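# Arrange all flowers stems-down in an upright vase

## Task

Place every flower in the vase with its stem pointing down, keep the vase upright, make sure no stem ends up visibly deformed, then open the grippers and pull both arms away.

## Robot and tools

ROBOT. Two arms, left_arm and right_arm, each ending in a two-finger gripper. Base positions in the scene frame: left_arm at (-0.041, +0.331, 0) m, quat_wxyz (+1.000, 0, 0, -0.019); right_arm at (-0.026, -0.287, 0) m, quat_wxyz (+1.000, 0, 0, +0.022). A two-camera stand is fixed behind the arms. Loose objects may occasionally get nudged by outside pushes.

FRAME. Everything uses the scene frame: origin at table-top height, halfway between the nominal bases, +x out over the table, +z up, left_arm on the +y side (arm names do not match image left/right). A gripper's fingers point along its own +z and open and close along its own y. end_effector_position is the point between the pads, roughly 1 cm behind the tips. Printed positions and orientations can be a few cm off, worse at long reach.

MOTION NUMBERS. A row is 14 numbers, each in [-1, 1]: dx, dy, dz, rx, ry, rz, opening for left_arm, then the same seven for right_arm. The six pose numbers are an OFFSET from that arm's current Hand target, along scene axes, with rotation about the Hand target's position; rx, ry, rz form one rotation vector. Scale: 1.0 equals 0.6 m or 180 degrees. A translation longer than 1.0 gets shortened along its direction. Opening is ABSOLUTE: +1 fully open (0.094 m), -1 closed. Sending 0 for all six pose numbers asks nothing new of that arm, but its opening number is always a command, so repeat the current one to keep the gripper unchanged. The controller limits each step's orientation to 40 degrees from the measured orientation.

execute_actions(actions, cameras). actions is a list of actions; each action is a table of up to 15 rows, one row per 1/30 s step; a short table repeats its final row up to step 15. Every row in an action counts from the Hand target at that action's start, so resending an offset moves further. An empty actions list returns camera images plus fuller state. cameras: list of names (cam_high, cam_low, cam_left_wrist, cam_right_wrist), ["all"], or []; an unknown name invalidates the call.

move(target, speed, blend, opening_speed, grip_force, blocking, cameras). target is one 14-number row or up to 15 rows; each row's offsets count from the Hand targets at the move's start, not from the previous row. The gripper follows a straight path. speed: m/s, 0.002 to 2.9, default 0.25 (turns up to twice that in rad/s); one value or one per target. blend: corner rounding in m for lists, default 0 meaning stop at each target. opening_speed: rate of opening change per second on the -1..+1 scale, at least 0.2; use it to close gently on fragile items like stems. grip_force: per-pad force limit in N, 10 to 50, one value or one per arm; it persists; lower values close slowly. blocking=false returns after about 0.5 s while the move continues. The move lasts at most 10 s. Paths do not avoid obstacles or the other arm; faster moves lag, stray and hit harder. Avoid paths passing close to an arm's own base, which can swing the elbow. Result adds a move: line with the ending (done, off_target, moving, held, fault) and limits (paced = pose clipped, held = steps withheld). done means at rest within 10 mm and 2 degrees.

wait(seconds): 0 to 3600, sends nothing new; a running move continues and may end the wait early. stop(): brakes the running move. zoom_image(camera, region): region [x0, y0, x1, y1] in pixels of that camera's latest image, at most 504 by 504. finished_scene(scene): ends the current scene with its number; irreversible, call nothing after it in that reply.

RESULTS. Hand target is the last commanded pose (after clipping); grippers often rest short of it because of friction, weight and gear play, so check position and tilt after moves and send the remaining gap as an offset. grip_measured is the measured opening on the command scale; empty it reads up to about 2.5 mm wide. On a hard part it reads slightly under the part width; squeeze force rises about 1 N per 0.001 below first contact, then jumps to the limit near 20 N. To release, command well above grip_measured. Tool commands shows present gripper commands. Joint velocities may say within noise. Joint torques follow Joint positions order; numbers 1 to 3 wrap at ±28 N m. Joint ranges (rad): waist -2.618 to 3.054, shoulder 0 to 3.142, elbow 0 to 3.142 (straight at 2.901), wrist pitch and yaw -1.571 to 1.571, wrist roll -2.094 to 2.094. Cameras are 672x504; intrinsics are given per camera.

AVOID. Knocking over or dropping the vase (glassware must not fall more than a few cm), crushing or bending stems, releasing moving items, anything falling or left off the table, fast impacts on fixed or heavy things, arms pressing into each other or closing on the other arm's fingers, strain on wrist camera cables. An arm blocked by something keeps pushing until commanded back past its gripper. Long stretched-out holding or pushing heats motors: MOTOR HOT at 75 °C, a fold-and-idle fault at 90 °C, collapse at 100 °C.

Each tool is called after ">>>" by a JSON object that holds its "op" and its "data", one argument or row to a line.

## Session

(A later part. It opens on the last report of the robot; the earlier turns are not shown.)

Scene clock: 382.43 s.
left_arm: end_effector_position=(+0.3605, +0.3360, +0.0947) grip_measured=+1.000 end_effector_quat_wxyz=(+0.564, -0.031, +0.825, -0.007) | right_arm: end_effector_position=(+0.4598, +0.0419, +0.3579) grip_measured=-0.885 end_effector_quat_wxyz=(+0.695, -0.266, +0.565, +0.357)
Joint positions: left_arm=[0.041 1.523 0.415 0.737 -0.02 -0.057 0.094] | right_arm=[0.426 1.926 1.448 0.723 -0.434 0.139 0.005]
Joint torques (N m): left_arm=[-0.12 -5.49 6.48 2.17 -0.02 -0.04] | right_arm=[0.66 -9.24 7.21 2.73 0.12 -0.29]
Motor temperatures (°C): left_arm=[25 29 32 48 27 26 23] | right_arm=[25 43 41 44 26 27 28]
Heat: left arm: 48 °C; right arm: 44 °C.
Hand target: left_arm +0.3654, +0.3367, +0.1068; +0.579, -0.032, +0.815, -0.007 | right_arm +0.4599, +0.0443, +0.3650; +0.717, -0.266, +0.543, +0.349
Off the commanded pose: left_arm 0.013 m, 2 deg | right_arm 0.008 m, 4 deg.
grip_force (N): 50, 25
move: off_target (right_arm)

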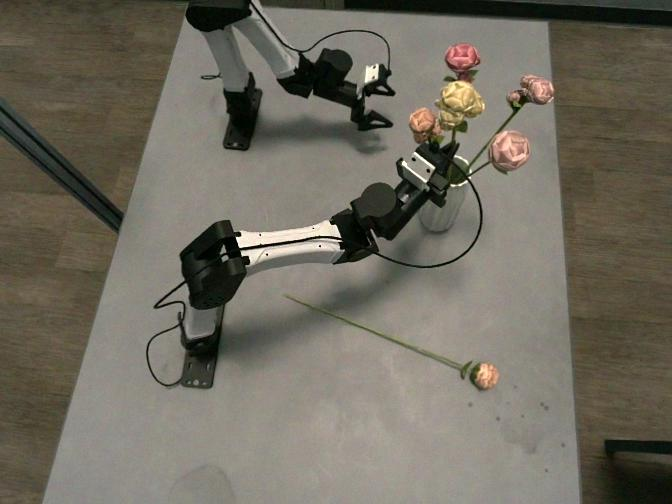

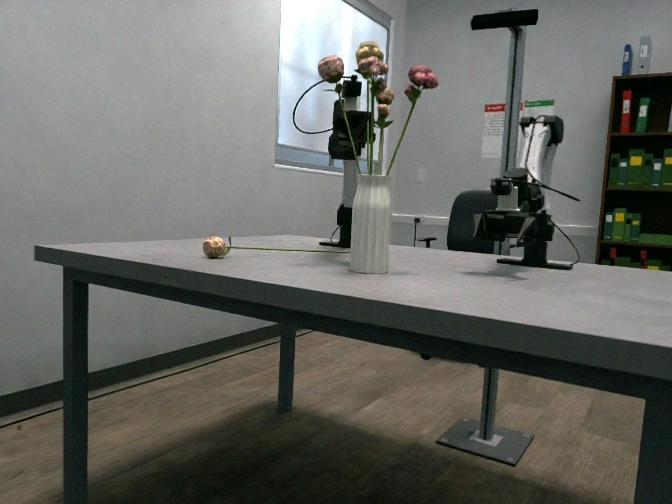

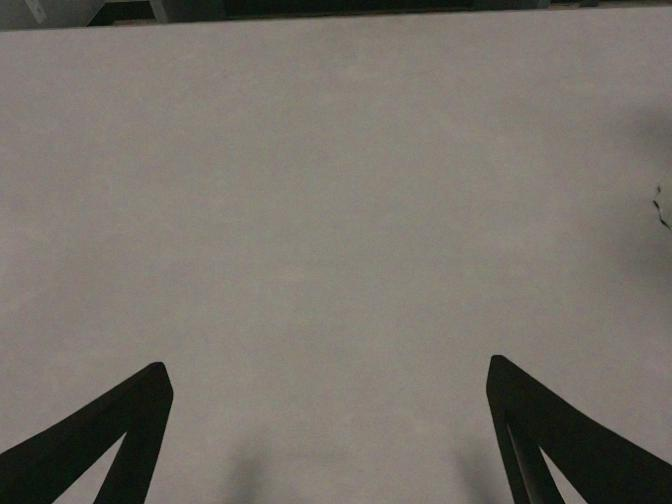

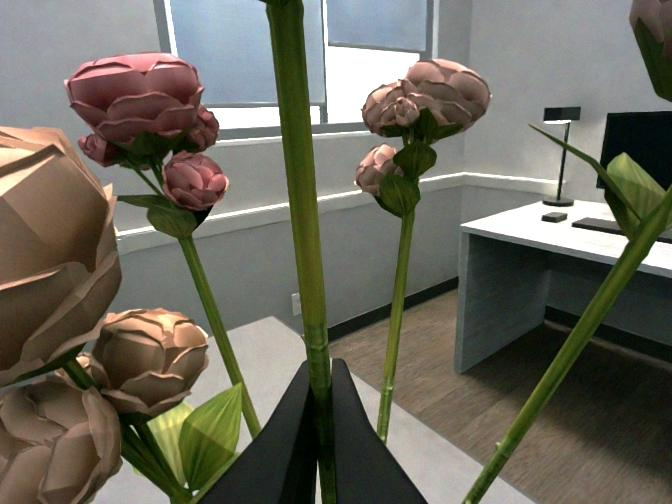

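>>> {"op": "move", "data": {
  "target": [0,0,0,0,0,0,1, 0.0117,0.0167,-0.1,-0.005,0.0037,0,-1],
  "speed": 0.1,
  "cameras": ["all"]
}}

>>> {"op": "zoom_image", "data": {
  "camera": "cam_high",
  "region": [400, 90, 500, 190]
}}

>>> {"op": "zoom_image", "data": {
  "camera": "cam_low",
  "region": [300, 30, 450, 180]
}}

Scene clock: 393.70 s.
left_arm: end_effector_position=(+0.3605, +0.3360, +0.0947) grip_measured=+1.000 end_effector_quat_wxyz=(+0.564, -0.031, +0.825, -0.007) | right_arm: end_effector_position=(+0.4662, +0.0530, +0.2986) grip_measured=-0.885 end_effector_quat_wxyz=(+0.688, -0.270, +0.572, +0.357)
Joint positions: left_arm=[0.041 1.523 0.415 0.737 -0.02 -0.057 0.094] | right_arm=[0.44 2.029 1.368 0.883 -0.427 0.132 0.005]
Joint torques (N m): left_arm=[-0.12 -5.49 6.43 2.16 -0.02 -0.04] | right_arm=[0.68 -9.74 6.95 2.77 0.12 -0.34]
Heat: left arm: 49 °C; right arm: 46 °C.
Hand target: left_arm +0.3654, +0.3367, +0.1068; +0.579, -0.032, +0.815, -0.007 | right_arm +0.4669, +0.0544, +0.3050; +0.711, -0.269, +0.550, +0.346
Off the commanded pose: left_arm 0.013 m, 2 deg | right_arm 0.007 m, 4 deg.
grip_force (N): 50, 25
move: off_target (right_arm)

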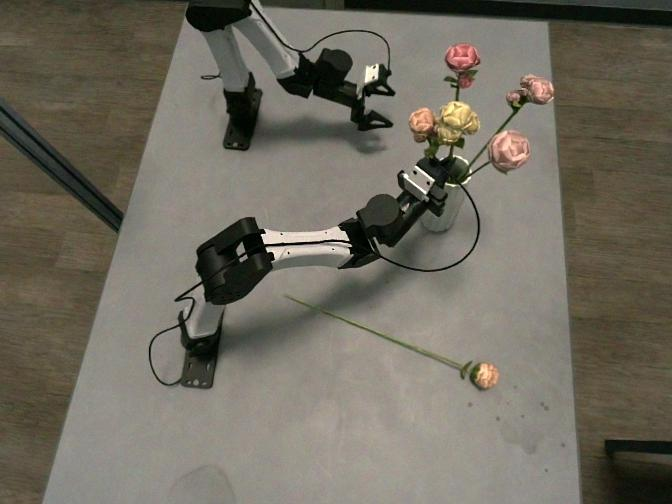

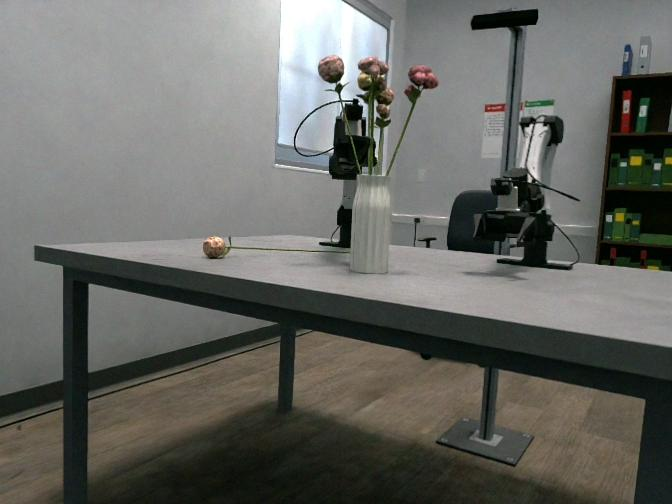

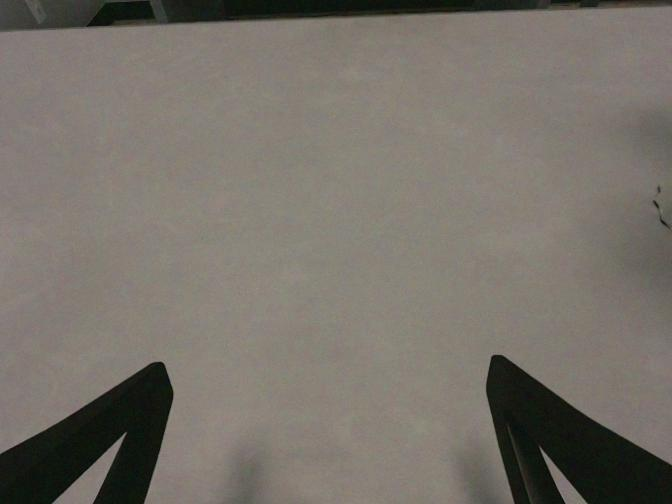

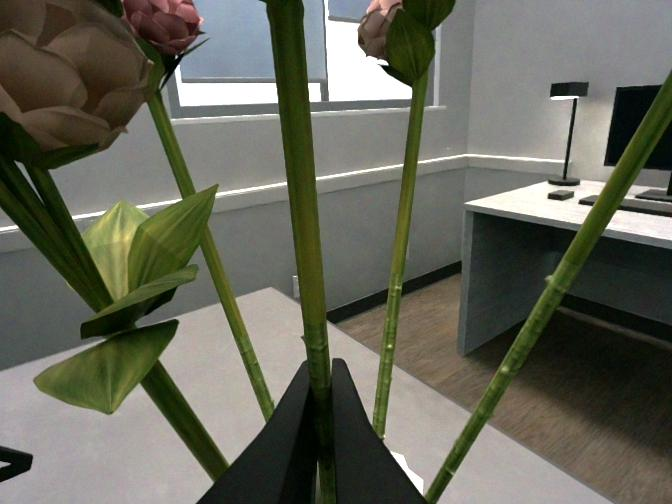

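Scaled by 5.040 from the camera's image (finer frame: 960x720).

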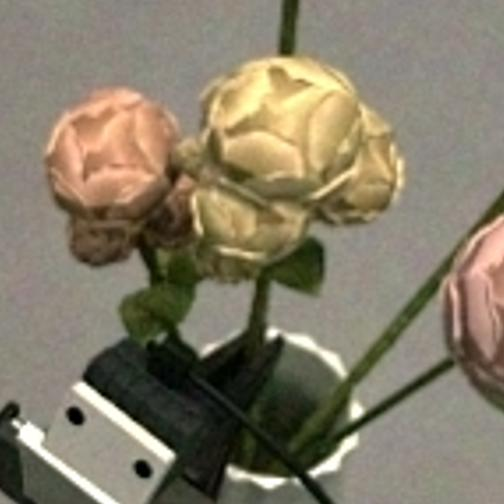

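Scaled by 3.360 from the camera's image (finer frame: 960x720).

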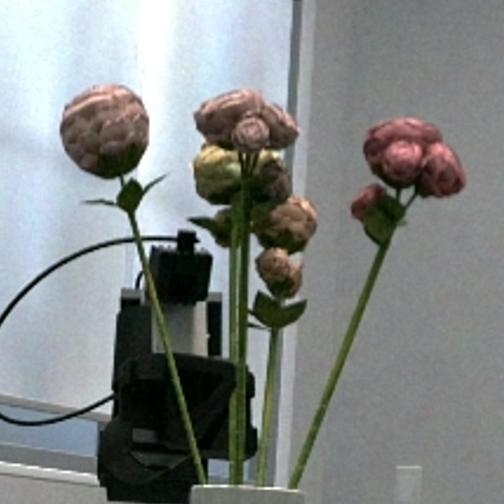

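>>> {"op": "move", "data": {
  "target": [0,0,0,0,0,0,1, 0.003,0.004,-0.0333,0,0,0,-1],
  "speed": 0.06,
  "cameras": ["cam_low","cam_right_wrist"]
}}

Scene clock: 406.83 s.
left_arm: end_effector_position=(+0.3605, +0.3360, +0.0947) grip_measured=+1.000 end_effector_quat_wxyz=(+0.564, -0.031, +0.825, -0.007) | right_arm: end_effector_position=(+0.4681, +0.0565, +0.2783) grip_measured=-0.885 end_effector_quat_wxyz=(+0.687, -0.270, +0.572, +0.357)
Joint positions: left_arm=[0.041 1.523 0.415 0.737 -0.02 -0.057 0.094] | right_arm=[0.444 2.073 1.348 0.946 -0.423 0.13 0.005]
Joint torques (N m): left_arm=[-0.12 -5.49 6.46 2.17 -0.02 -0.04] | right_arm=[0.68 -10.1 6.72 2.78 0.11 -0.33]
Heat: left arm: 49 °C; right arm: 48 °C.
Hand target: left_arm +0.3654, +0.3367, +0.1068; +0.579, -0.032, +0.815, -0.007 | right_arm +0.4687, +0.0568, +0.2851; +0.711, -0.269, +0.550, +0.346
Off the commanded pose: left_arm 0.013 m, 2 deg | right_arm 0.007 m, 4 deg.
grip_force (N): 50, 25
move: off_target (right_arm)

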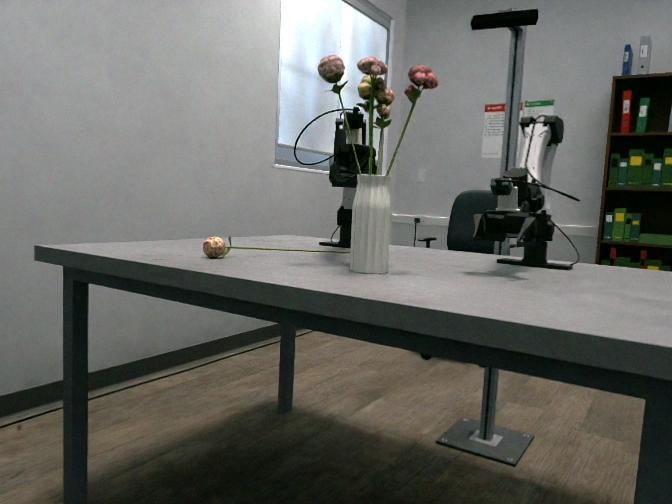

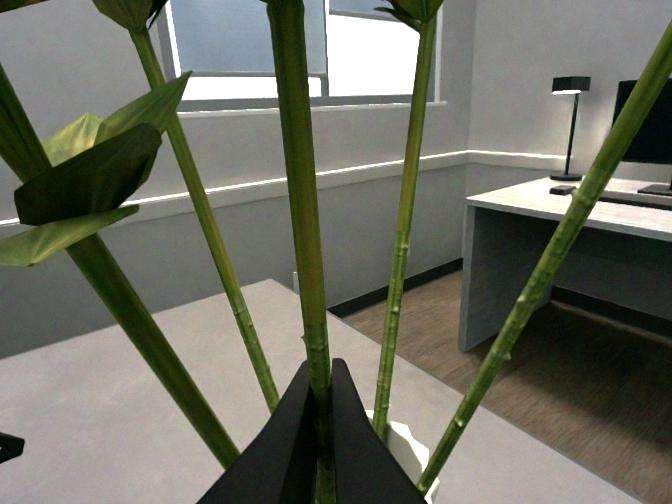

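>>> {"op": "move", "data": {
  "target": [0,0,0,0,0,0,1, 0,0,0,0,0,0,-0.6],
  "opening_speed": 0.5,
  "cameras": ["cam_low","cam_high","cam_right_wrist"]
}}

Scene clock: 412.10 s.
left_arm: end_effector_position=(+0.3605, +0.3360, +0.0947) grip_measured=+1.000 end_effector_quat_wxyz=(+0.564, -0.031, +0.825, -0.007) | right_arm: end_effector_position=(+0.4678, +0.0561, +0.2804) grip_measured=-0.602 end_effector_quat_wxyz=(+0.691, -0.270, +0.568, +0.357)
Joint positions: left_arm=[0.041 1.523 0.415 0.737 -0.02 -0.057 0.094] | right_arm=[0.444 2.073 1.348 0.955 -0.422 0.129 0.019]
Joint torques (N m): left_arm=[-0.12 -5.46 6.46 2.17 -0.01 -0.04] | right_arm=[0.69 -10 6.75 2.7 0.11 -0.32]
Heat: left arm: 49 °C; right arm: 48 °C.
Hand target: left_arm +0.3654, +0.3367, +0.1068; +0.579, -0.032, +0.815, -0.007 | right_arm +0.4687, +0.0568, +0.2851; +0.711, -0.269, +0.550, +0.346
Off the commanded pose: left_arm 0.013 m, 2 deg | right_arm 0.005 m, 3 deg.
grip_force (N): 50, 25
move: done
Images, in order (width x height): cam_high 672x504, cam_low 672x504, cam_right_wrist 672x504.

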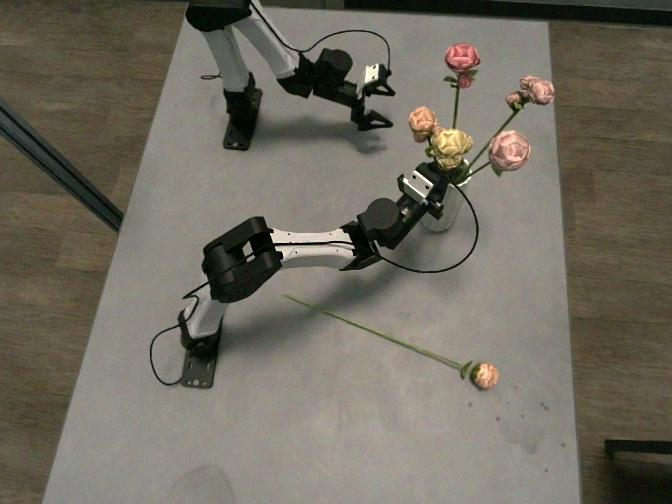

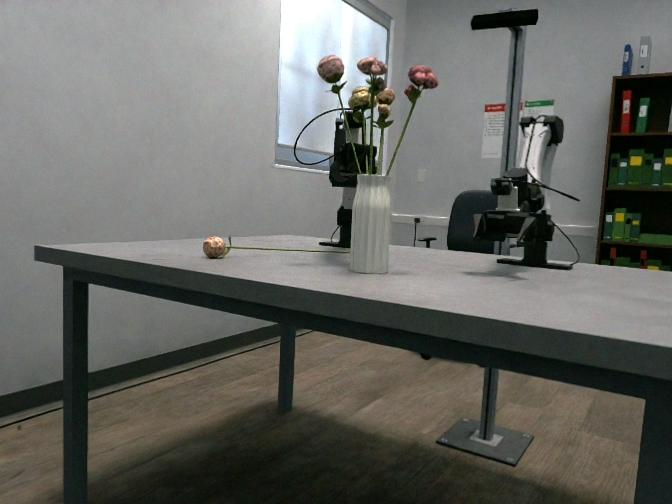

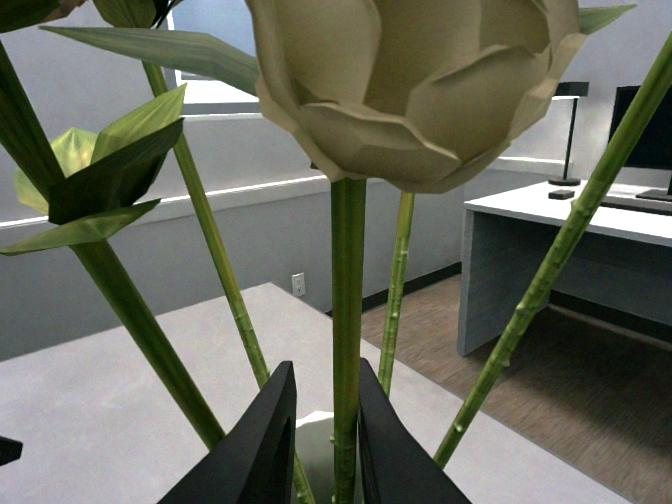

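>>> {"op": "move", "data": {
  "target": [
    [0,0,0,0,0,0,1, -0.06,-0.08,0,0,0,0,-0.55],
    [0,0,0,0,0,0,1, -0.13,-0.19,0.03,0,0,0,-0.5]
  ],
  "speed": 0.15,
  "blend": 0.02,
  "cameras": ["cam_low","cam_high","cam_right_wrist"]
}}

Scene clock: 426.00 s.
left_arm: end_effector_position=(+0.3605, +0.3360, +0.0947) grip_measured=+1.000 end_effector_quat_wxyz=(+0.564, -0.031, +0.825, -0.007) | right_arm: end_effector_position=(+0.4030, -0.0552, +0.2723) grip_measured=-0.502 end_effector_quat_wxyz=(+0.687, -0.264, +0.586, +0.338)
Joint positions: left_arm=[0.041 1.523 0.415 0.737 -0.02 -0.057 0.094] | right_arm=[0.257 1.716 0.85 1.073 -0.571 0.147 0.023]
Joint torques (N m): left_arm=[-0.14 -5.48 6.42 2.16 -0.02 -0.04] | right_arm=[-0.44 -12.04 5.87 2.63 -0.25 0.11]
Heat: left arm: 49 °C; right arm: 48 °C.
Hand target: left_arm +0.3654, +0.3367, +0.1068; +0.579, -0.032, +0.815, -0.007 | right_arm +0.3907, -0.0572, +0.3031; +0.711, -0.269, +0.550, +0.346
Off the commanded pose: left_arm 0.013 m, 2 deg | right_arm 0.033 m, 5 deg.
grip_force (N): 50, 25
move: off_target (right_arm); target 2's new opening was sent with right_arm's hand 0.033 m and 5 deg from that target
Images, in order (width x height): cam_high 672x504, cam_low 672x504, cam_right_wrist 672x504.

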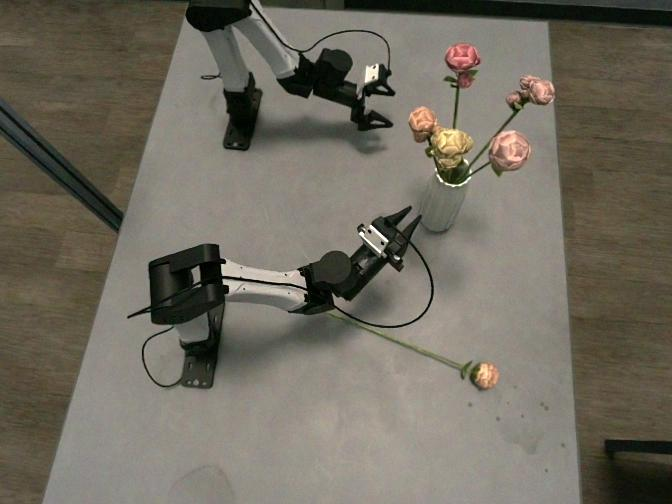

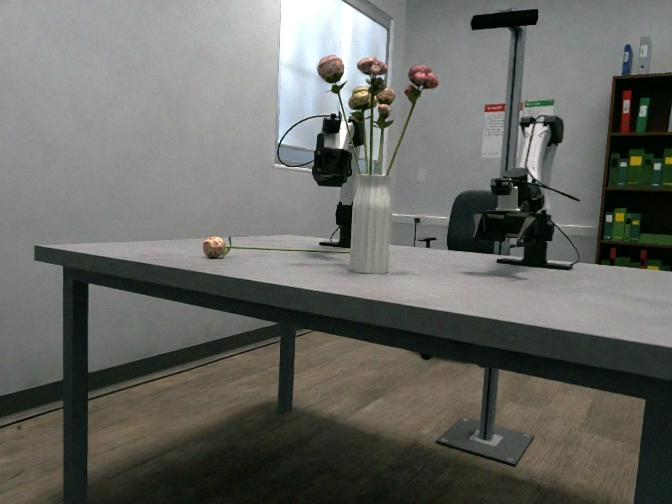

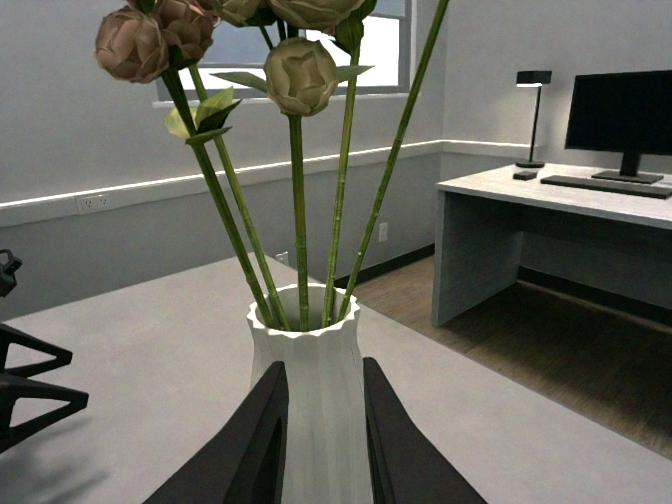

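>>> {"op": "move", "data": {
  "target": [
    [0,0,0,0,0,0,1, -0.0345,-0.171,-0.0885,-0.0864,0.2766,-0.1395,-0.3],
    [0,0,0,0,0,0,1, -0.0128,-0.2997,-0.322,-0.1728,0.5532,-0.2790,-0.3]
  ],
  "speed": 0.35,
  "blend": 0.05,
  "cameras": ["cam_high","cam_right_wrist"]
}}

Scene clock: 531.50 s.
left_arm: end_effector_position=(+0.3605, +0.3360, +0.0947) grip_measured=+1.000 end_effector_quat_wxyz=(+0.564, -0.031, +0.825, -0.007) | right_arm: end_effector_position=(+0.3792, -0.2327, +0.1098) grip_measured=-0.302 end_effector_quat_wxyz=(+0.045, +0.136, +0.990, +0.005)
Joint positions: left_arm=[0.041 1.523 0.415 0.737 -0.02 -0.057 0.094] | right_arm=[0.095 2.019 1.801 -1.263 0.014 0.411 0.033]
Joint torques (N m): left_arm=[-0.14 -5.46 6.48 2.17 -0.02 -0.04] | right_arm=[-0.53 -8.65 9.05 0.42 0.11 0.12]
Motor temperatures (°C): left_arm=[25 30 33 51 27 26 23] | right_arm=[25 52 40 46 26 27 27]
Heat: left arm: 51 °C; right arm: 52 °C.
Hand target: left_arm +0.3654, +0.3367, +0.1068; +0.579, -0.032, +0.815, -0.007 | right_arm +0.3830, -0.2371, +0.1099; +0.044, +0.149, +0.988, -0.007
Off the commanded pose: left_arm 0.013 m, 2 deg | right_arm 0.006 m, 2 deg.
grip_force (N): 50, 25
move: done

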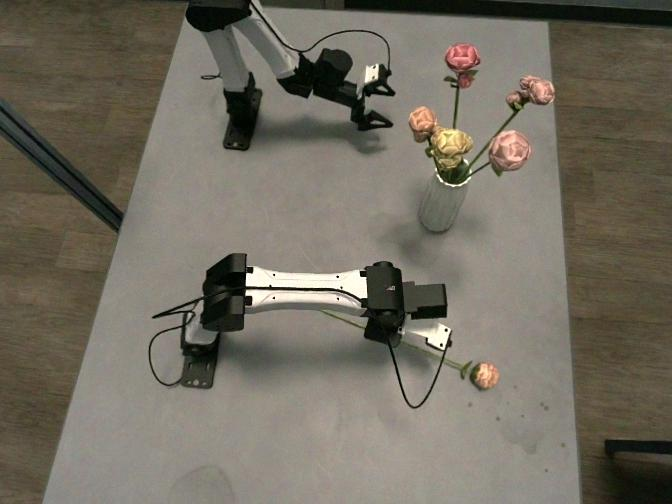

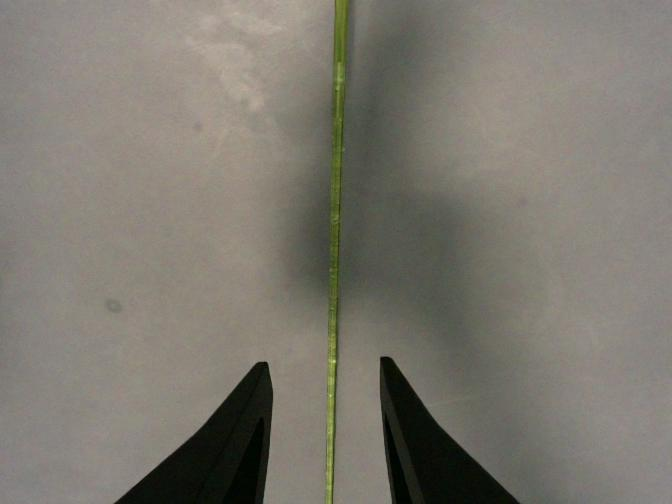

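>>> {"op": "move", "data": {
  "target": [0,0,0,0,0,0,1, 0,-0.005,-0.128,0,0,0,-0.3],
  "speed": 0.15,
  "cameras": ["cam_right_wrist"]
}}

Scene clock: 540.17 s.
left_arm: end_effector_position=(+0.3605, +0.3360, +0.0947) grip_measured=+1.000 end_effector_quat_wxyz=(+0.564, -0.031, +0.825, -0.007) | right_arm: end_effector_position=(+0.3736, -0.2335, +0.0381) grip_measured=-0.302 end_effector_quat_wxyz=(+0.030, +0.136, +0.990, +0.001)
Joint positions: left_arm=[0.041 1.523 0.415 0.737 -0.02 -0.057 0.094] | right_arm=[0.095 2.059 1.575 -1.028 0.014 0.411 0.033]
Joint torques (N m): left_arm=[-0.17 -5.49 6.45 2.17 -0.02 -0.04] | right_arm=[-0.61 -9.24 5.9 0.92 0.1 0.05]
Heat: left arm: 51 °C; right arm: 50 °C.
Hand target: left_arm +0.3654, +0.3367, +0.1068; +0.579, -0.032, +0.815, -0.007 | right_arm +0.3830, -0.2401, +0.0331; +0.044, +0.149, +0.988, -0.007
Off the commanded pose: left_arm 0.013 m, 2 deg | right_arm 0.013 m, 2 deg.
grip_force (N): 50, 25
move: off_target (right_arm)

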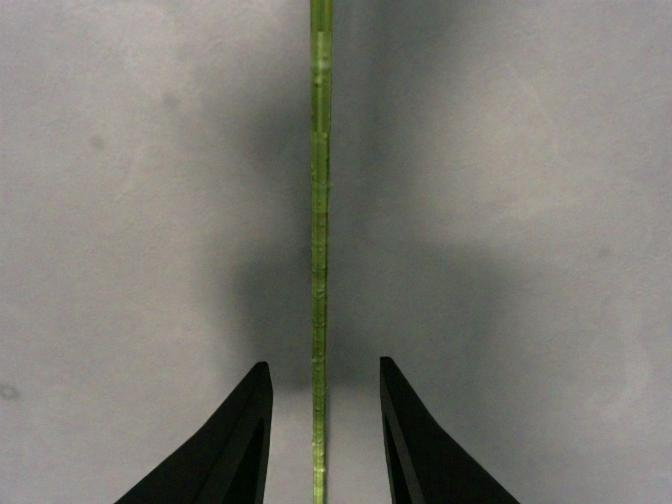

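>>> {"op": "move", "data": {
  "target": [0,0,0,0,0,0,1, 0,0.003,-0.040,0,0,0,-0.3],
  "speed": 0.1,
  "cameras": ["cam_right_wrist"]
}}

Scene clock: 542.83 s.
left_arm: end_effector_position=(+0.3605, +0.3360, +0.0947) grip_measured=+1.000 end_effector_quat_wxyz=(+0.564, -0.031, +0.825, -0.007) | right_arm: end_effector_position=(+0.3740, -0.2334, +0.0142) grip_measured=-0.302 end_effector_quat_wxyz=(+0.030, +0.136, +0.990, +0.001)
Joint positions: left_arm=[0.041 1.523 0.415 0.737 -0.02 -0.057 0.094] | right_arm=[0.095 2.087 1.518 -0.944 0.014 0.411 0.033]
Joint torques (N m): left_arm=[-0.12 -5.48 6.46 2.17 -0.02 -0.04] | right_arm=[-0.14 -9.36 5.87 0.93 0.11 0.1]
Heat: left arm: 51 °C; right arm: 50 °C.
Hand target: left_arm +0.3654, +0.3367, +0.1068; +0.579, -0.032, +0.815, -0.007 | right_arm +0.3830, -0.2383, +0.0091; +0.044, +0.149, +0.988, -0.007
Off the commanded pose: left_arm 0.013 m, 2 deg | right_arm 0.011 m, 2 deg.
grip_force (N): 50, 25
move: off_target (right_arm)

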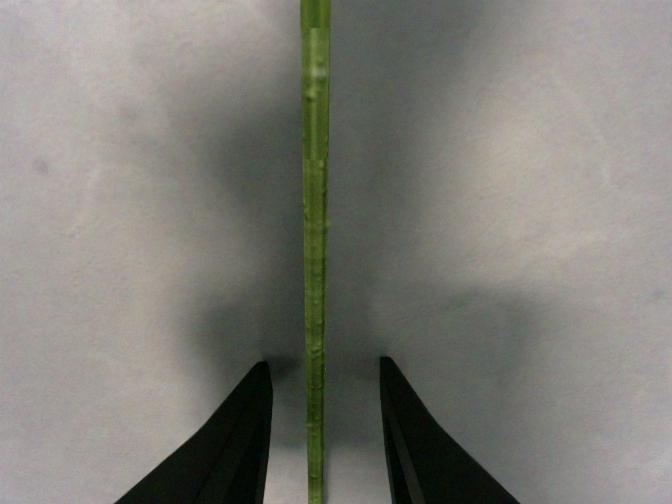

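>>> {"op": "move", "data": {
  "target": [0,0,0,0,0,0,1, 0,0,0.003,0,0,0,-1],
  "speed": 0.06,
  "cameras": ["cam_right_wrist"]
}}

Scene clock: 549.20 s.
left_arm: end_effector_position=(+0.3605, +0.3360, +0.0947) grip_measured=+1.000 end_effector_quat_wxyz=(+0.564, -0.031, +0.825, -0.007) | right_arm: end_effector_position=(+0.3740, -0.2334, +0.0142) grip_measured=-0.903 end_effector_quat_wxyz=(+0.030, +0.136, +0.990, +0.001)
Joint positions: left_arm=[0.041 1.523 0.415 0.737 -0.02 -0.057 0.094] | right_arm=[0.095 2.087 1.518 -0.944 0.014 0.411 0.005]
Joint torques (N m): left_arm=[-0.1 -5.5 6.41 2.16 -0.02 -0.04] | right_arm=[-0.16 -9.57 6.28 0.86 0.11 0.1]
Heat: left arm: 51 °C; right arm: 50 °C.
Hand target: left_arm +0.3654, +0.3367, +0.1068; +0.579, -0.032, +0.815, -0.007 | right_arm +0.3830, -0.2383, +0.0109; +0.044, +0.149, +0.988, -0.007
Off the commanded pose: left_arm 0.013 m, 2 deg | right_arm 0.011 m, 2 deg.
grip_force (N): 50, 25
move: off_target (right_arm)

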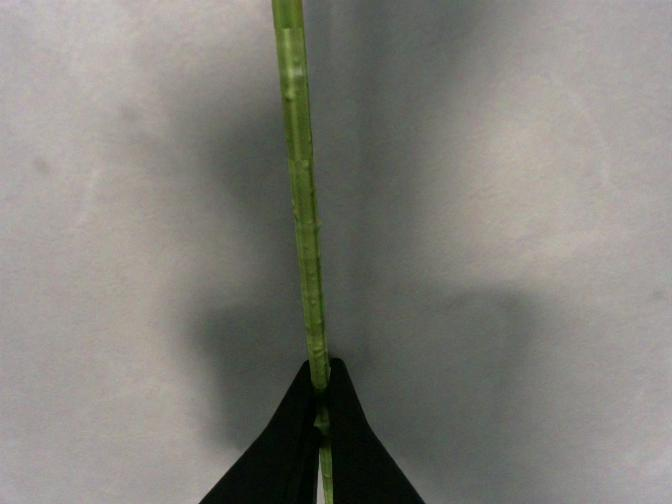

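>>> {"op": "move", "data": {
  "target": [
    [0,0,0,0,0,0,1, 0,0,0.1985,0,0,0,-1],
    [0,0,0,0,0,0,1, -0.005,0.0305,0.4818,0.0966,-0.2651,0.0494,-1],
    [0,0,0,0,0,0,1, 0.1117,0.1805,0.7985,0.1931,-0.5302,0.0987,-1]
  ],
  "speed": 0.3,
  "blend": 0.05,
  "cameras": ["all"]
}}

Scene clock: 605.53 s.
left_arm: end_effector_position=(+0.3605, +0.3360, +0.0947) grip_measured=+1.000 end_effector_quat_wxyz=(+0.564, -0.031, +0.825, -0.007) | right_arm: end_effector_position=(+0.4508, -0.1306, +0.4628) grip_measured=-0.903 end_effector_quat_wxyz=(+0.680, -0.020, +0.638, +0.361)
Joint positions: left_arm=[0.041 1.523 0.415 0.737 -0.02 -0.057 0.094] | right_arm=[0.17 1.548 1.463 0.28 -0.301 0.515 0.005]
Joint torques (N m): left_arm=[-0.1 -5.49 6.43 2.16 -0.02 -0.04] | right_arm=[0.68 -6.06 10.62 2.84 -0.09 0.06]
Motor temperatures (°C): left_arm=[25 30 33 52 27 26 23] | right_arm=[25 49 41 39 26 27 28]
Heat: left arm: 52 °C; right arm: 49 °C.
Hand target: left_arm +0.3654, +0.3367, +0.1068; +0.579, -0.032, +0.815, -0.007 | right_arm +0.4500, -0.1300, +0.4900; +0.705, -0.024, +0.604, +0.371
Off the commanded pose: left_arm 0.013 m, 2 deg | right_arm 0.027 m, 5 deg.
grip_force (N): 50, 25
move: off_target (right_arm)

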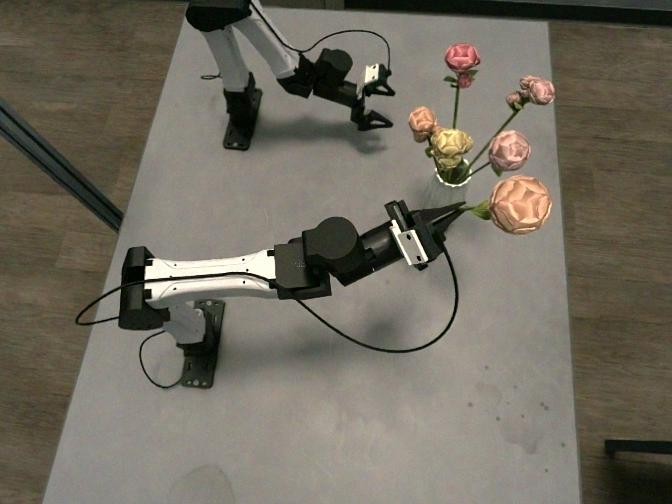

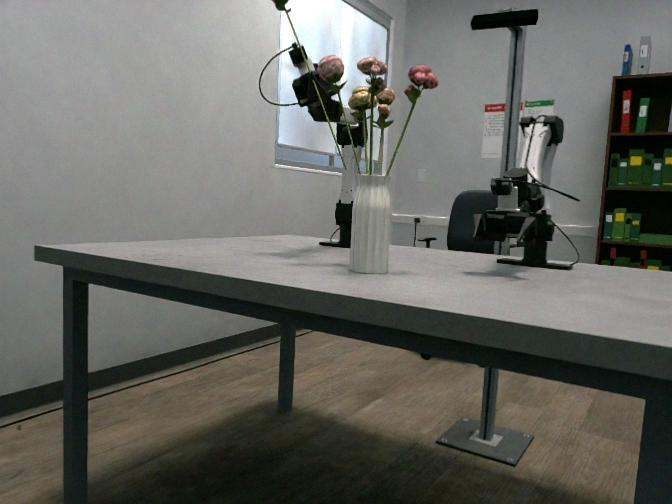

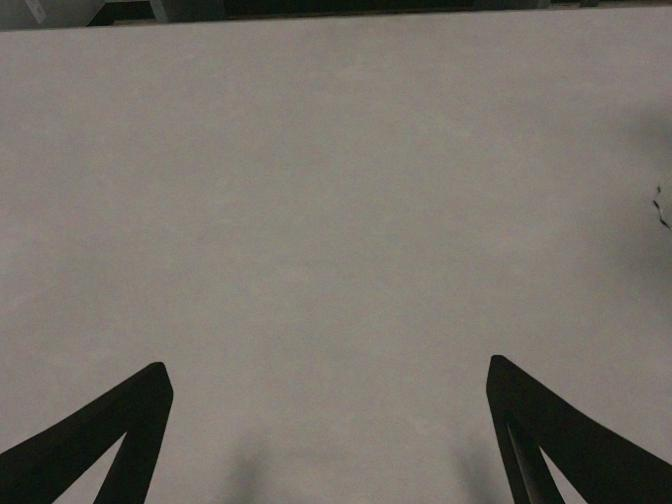

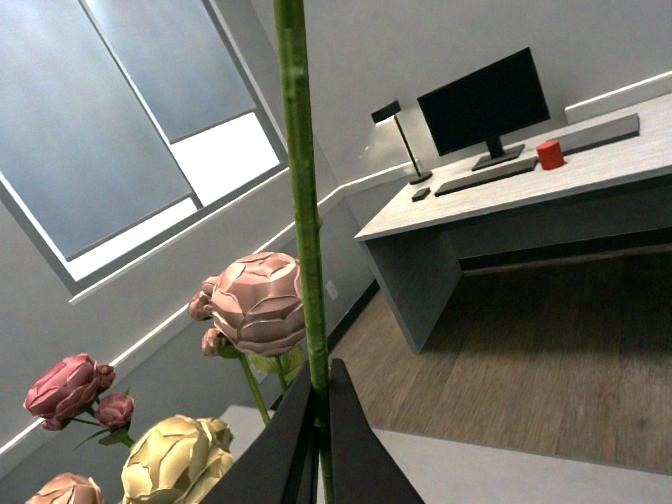

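>>> {"op": "zoom_image", "data": {
  "camera": "cam_high",
  "region": [390, 90, 590, 240]
}}

>>> {"op": "zoom_image", "data": {
  "camera": "cam_low",
  "region": [260, 0, 460, 190]
}}

Scaled by 2.520 from the camera's image (finer frame: 960x720).

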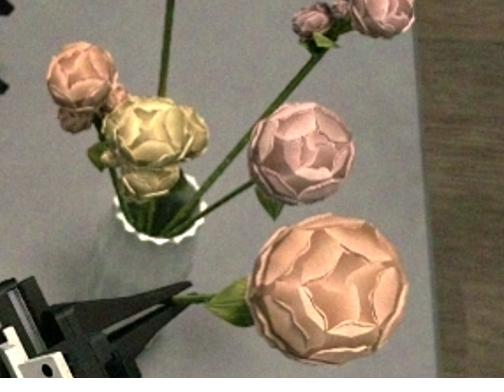

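Scaled by 2.520 from the camera's image (finer frame: 960x720).

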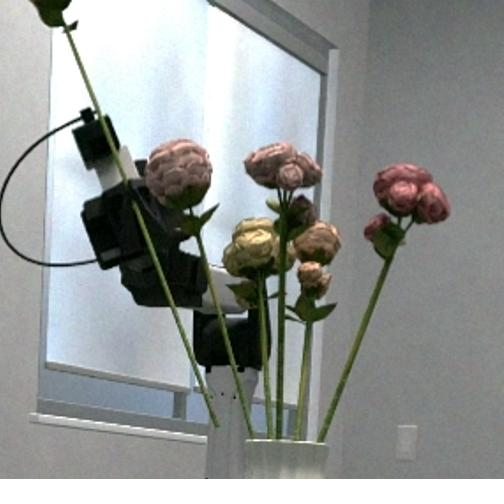

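>>> {"op": "move", "data": {
  "target": [
    [0,0,0,0,0,0,1, 0.02,0.03,0.045,0.005,-0.007,-0.004,-1],
    [0,0,0,0,0,0,1, 0.0783,0.12,0.035,0.01435,-0.0205,-0.012,-1]
  ],
  "speed": 0.15,
  "blend": 0.01,
  "cameras": ["all"]
}}

>>> {"op": "zoom_image", "data": {
  "camera": "cam_high",
  "region": [390, 90, 590, 240]
}}

>>> {"op": "zoom_image", "data": {
  "camera": "cam_low",
  "region": [300, 60, 450, 190]
}}

Scene clock: 648.13 s.
left_arm: end_effector_position=(+0.3605, +0.3360, +0.0947) grip_measured=+1.000 end_effector_quat_wxyz=(+0.564, -0.031, +0.825, -0.007) | right_arm: end_effector_position=(+0.4942, -0.0539, +0.4913) grip_measured=-0.903 end_effector_quat_wxyz=(+0.703, -0.008, +0.603, +0.377)
Joint positions: left_arm=[0.041 1.523 0.415 0.737 -0.02 -0.057 0.094] | right_arm=[0.342 1.823 1.801 0.3 -0.117 0.512 0.005]
Joint torques (N m): left_arm=[-0.14 -5.49 6.43 2.17 -0.01 -0.03] | right_arm=[0.18 -7.8 10.43 2.71 0.06 -0.38]
Motor temperatures (°C): left_arm=[25 30 34 53 27 26 23] | right_arm=[25 43 49 51 26 27 28]
Heat: left arm: 53 °C; right arm: 51 °C.
Hand target: left_arm +0.3654, +0.3367, +0.1068; +0.579, -0.032, +0.815, -0.007 | right_arm +0.4970, -0.0580, +0.5110; +0.731, -0.009, +0.573, +0.370
Off the commanded pose: left_arm 0.013 m, 2 deg | right_arm 0.020 m, 5 deg.
grip_force (N): 50, 25
move: off_target (right_arm)

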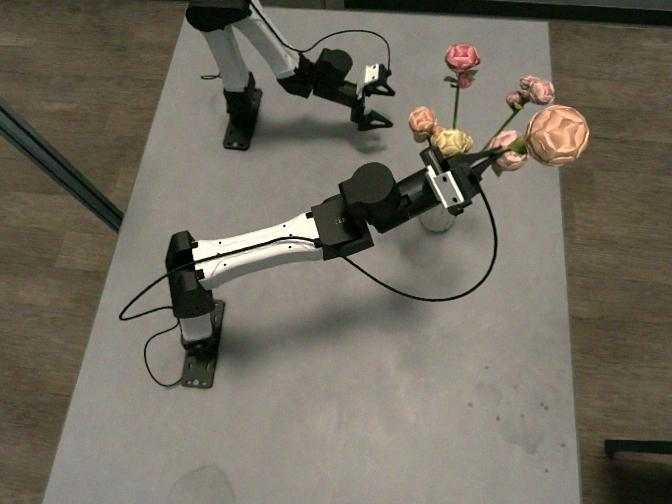

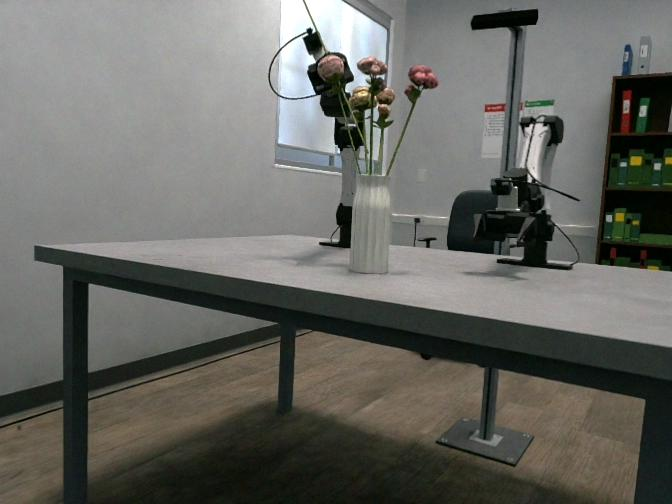

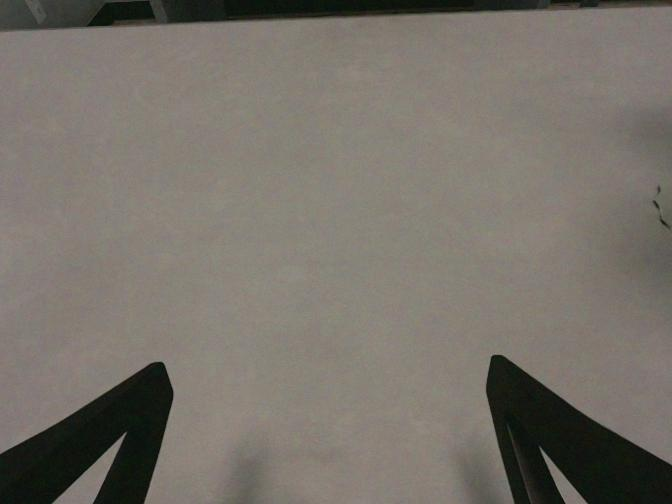

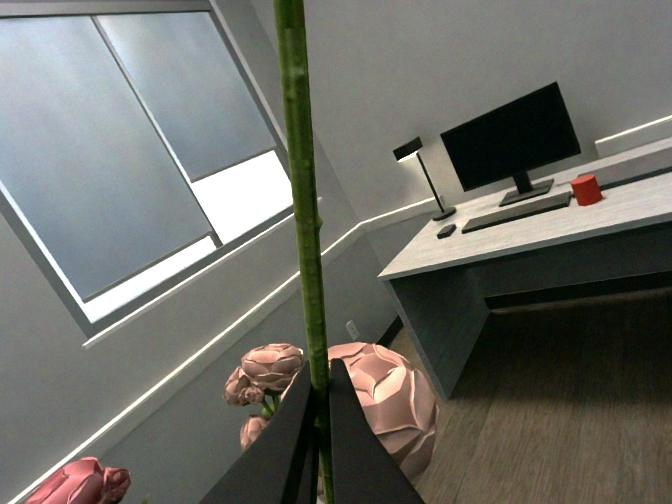

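Scaled by 2.520 from the camera's image (finer frame: 960x720).

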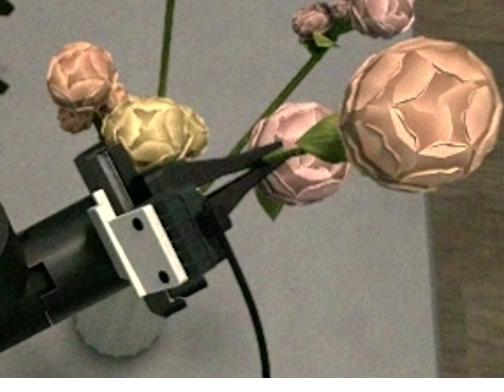

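Scaled by 3.360 from the camera's image (finer frame: 960x720).

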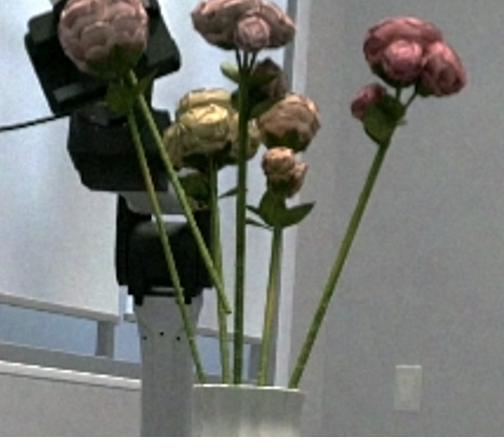

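>>> {"op": "move", "data": {
  "target": [0,0,0,0,0,0,1, 0,0,0,0.0095,-0.0767,0.1477,-1],
  "speed": 0.2,
  "cameras": ["cam_high","cam_low","cam_right_wrist"]
}}

>>> {"op": "zoom_image", "data": {
  "camera": "cam_high",
  "region": [390, 90, 590, 240]
}}

>>> {"op": "zoom_image", "data": {
  "camera": "cam_low",
  "region": [300, 60, 450, 190]
}}

Scene clock: 714.20 s.
left_arm: end_effector_position=(+0.3605, +0.3360, +0.0947) grip_measured=+1.000 end_effector_quat_wxyz=(+0.564, -0.031, +0.825, -0.007) | right_arm: end_effector_position=(+0.5034, -0.0588, +0.4992) grip_measured=-0.903 end_effector_quat_wxyz=(+0.680, -0.157, +0.485, +0.527)
Joint positions: left_arm=[0.041 1.523 0.415 0.737 -0.02 -0.057 0.094] | right_arm=[0.182 2.062 1.922 0.782 -0.638 0.764 0.005]
Joint torques (N m): left_arm=[-0.13 -5.48 6.45 2.17 -0.03 -0.04] | right_arm=[-0.44 -9.76 9.92 2.04 -0.15 0.08]
Heat: left arm: 53 °C; right arm: 54 °C.
Hand target: left_arm +0.3654, +0.3367, +0.1068; +0.579, -0.032, +0.815, -0.007 | right_arm +0.4970, -0.0580, +0.5110; +0.690, -0.174, +0.459, +0.532
Off the commanded pose: left_arm 0.013 m, 2 deg | right_arm 0.013 m, 4 deg.
grip_force (N): 50, 25
move: off_target (right_arm)

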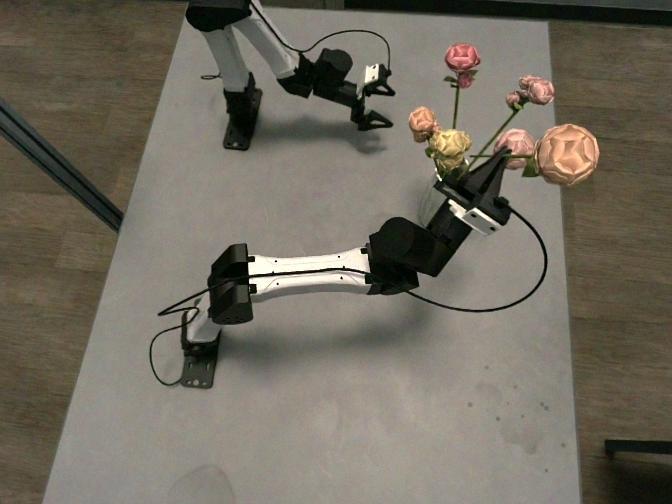

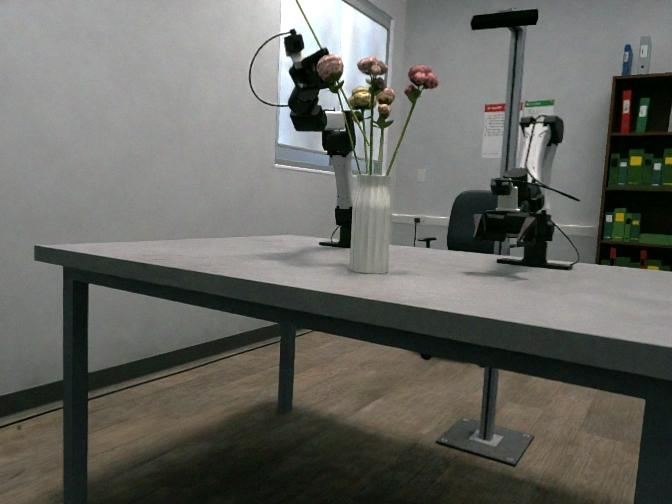

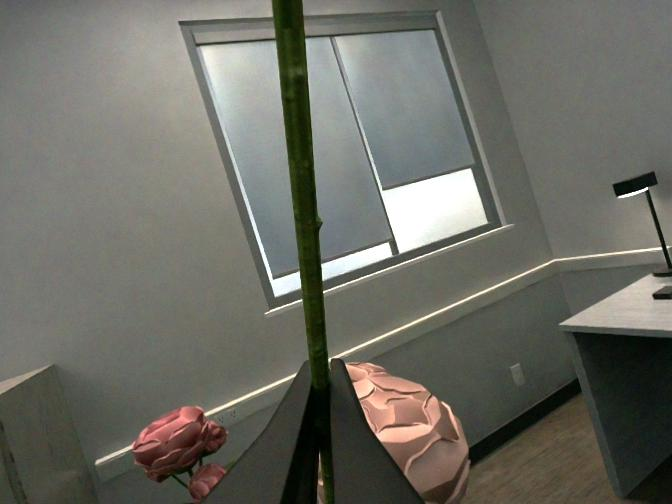

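Scaled by 2.520 from the camera's image (finer frame: 960x720).

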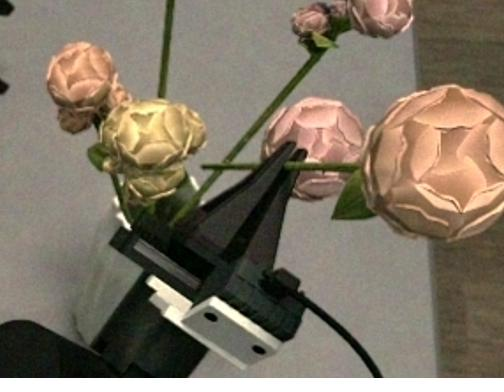

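Scaled by 3.360 from the camera's image (finer frame: 960x720).

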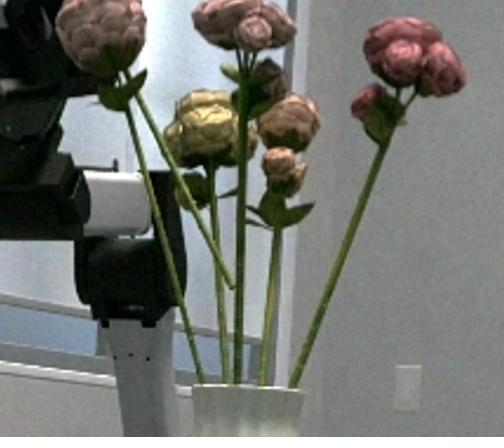

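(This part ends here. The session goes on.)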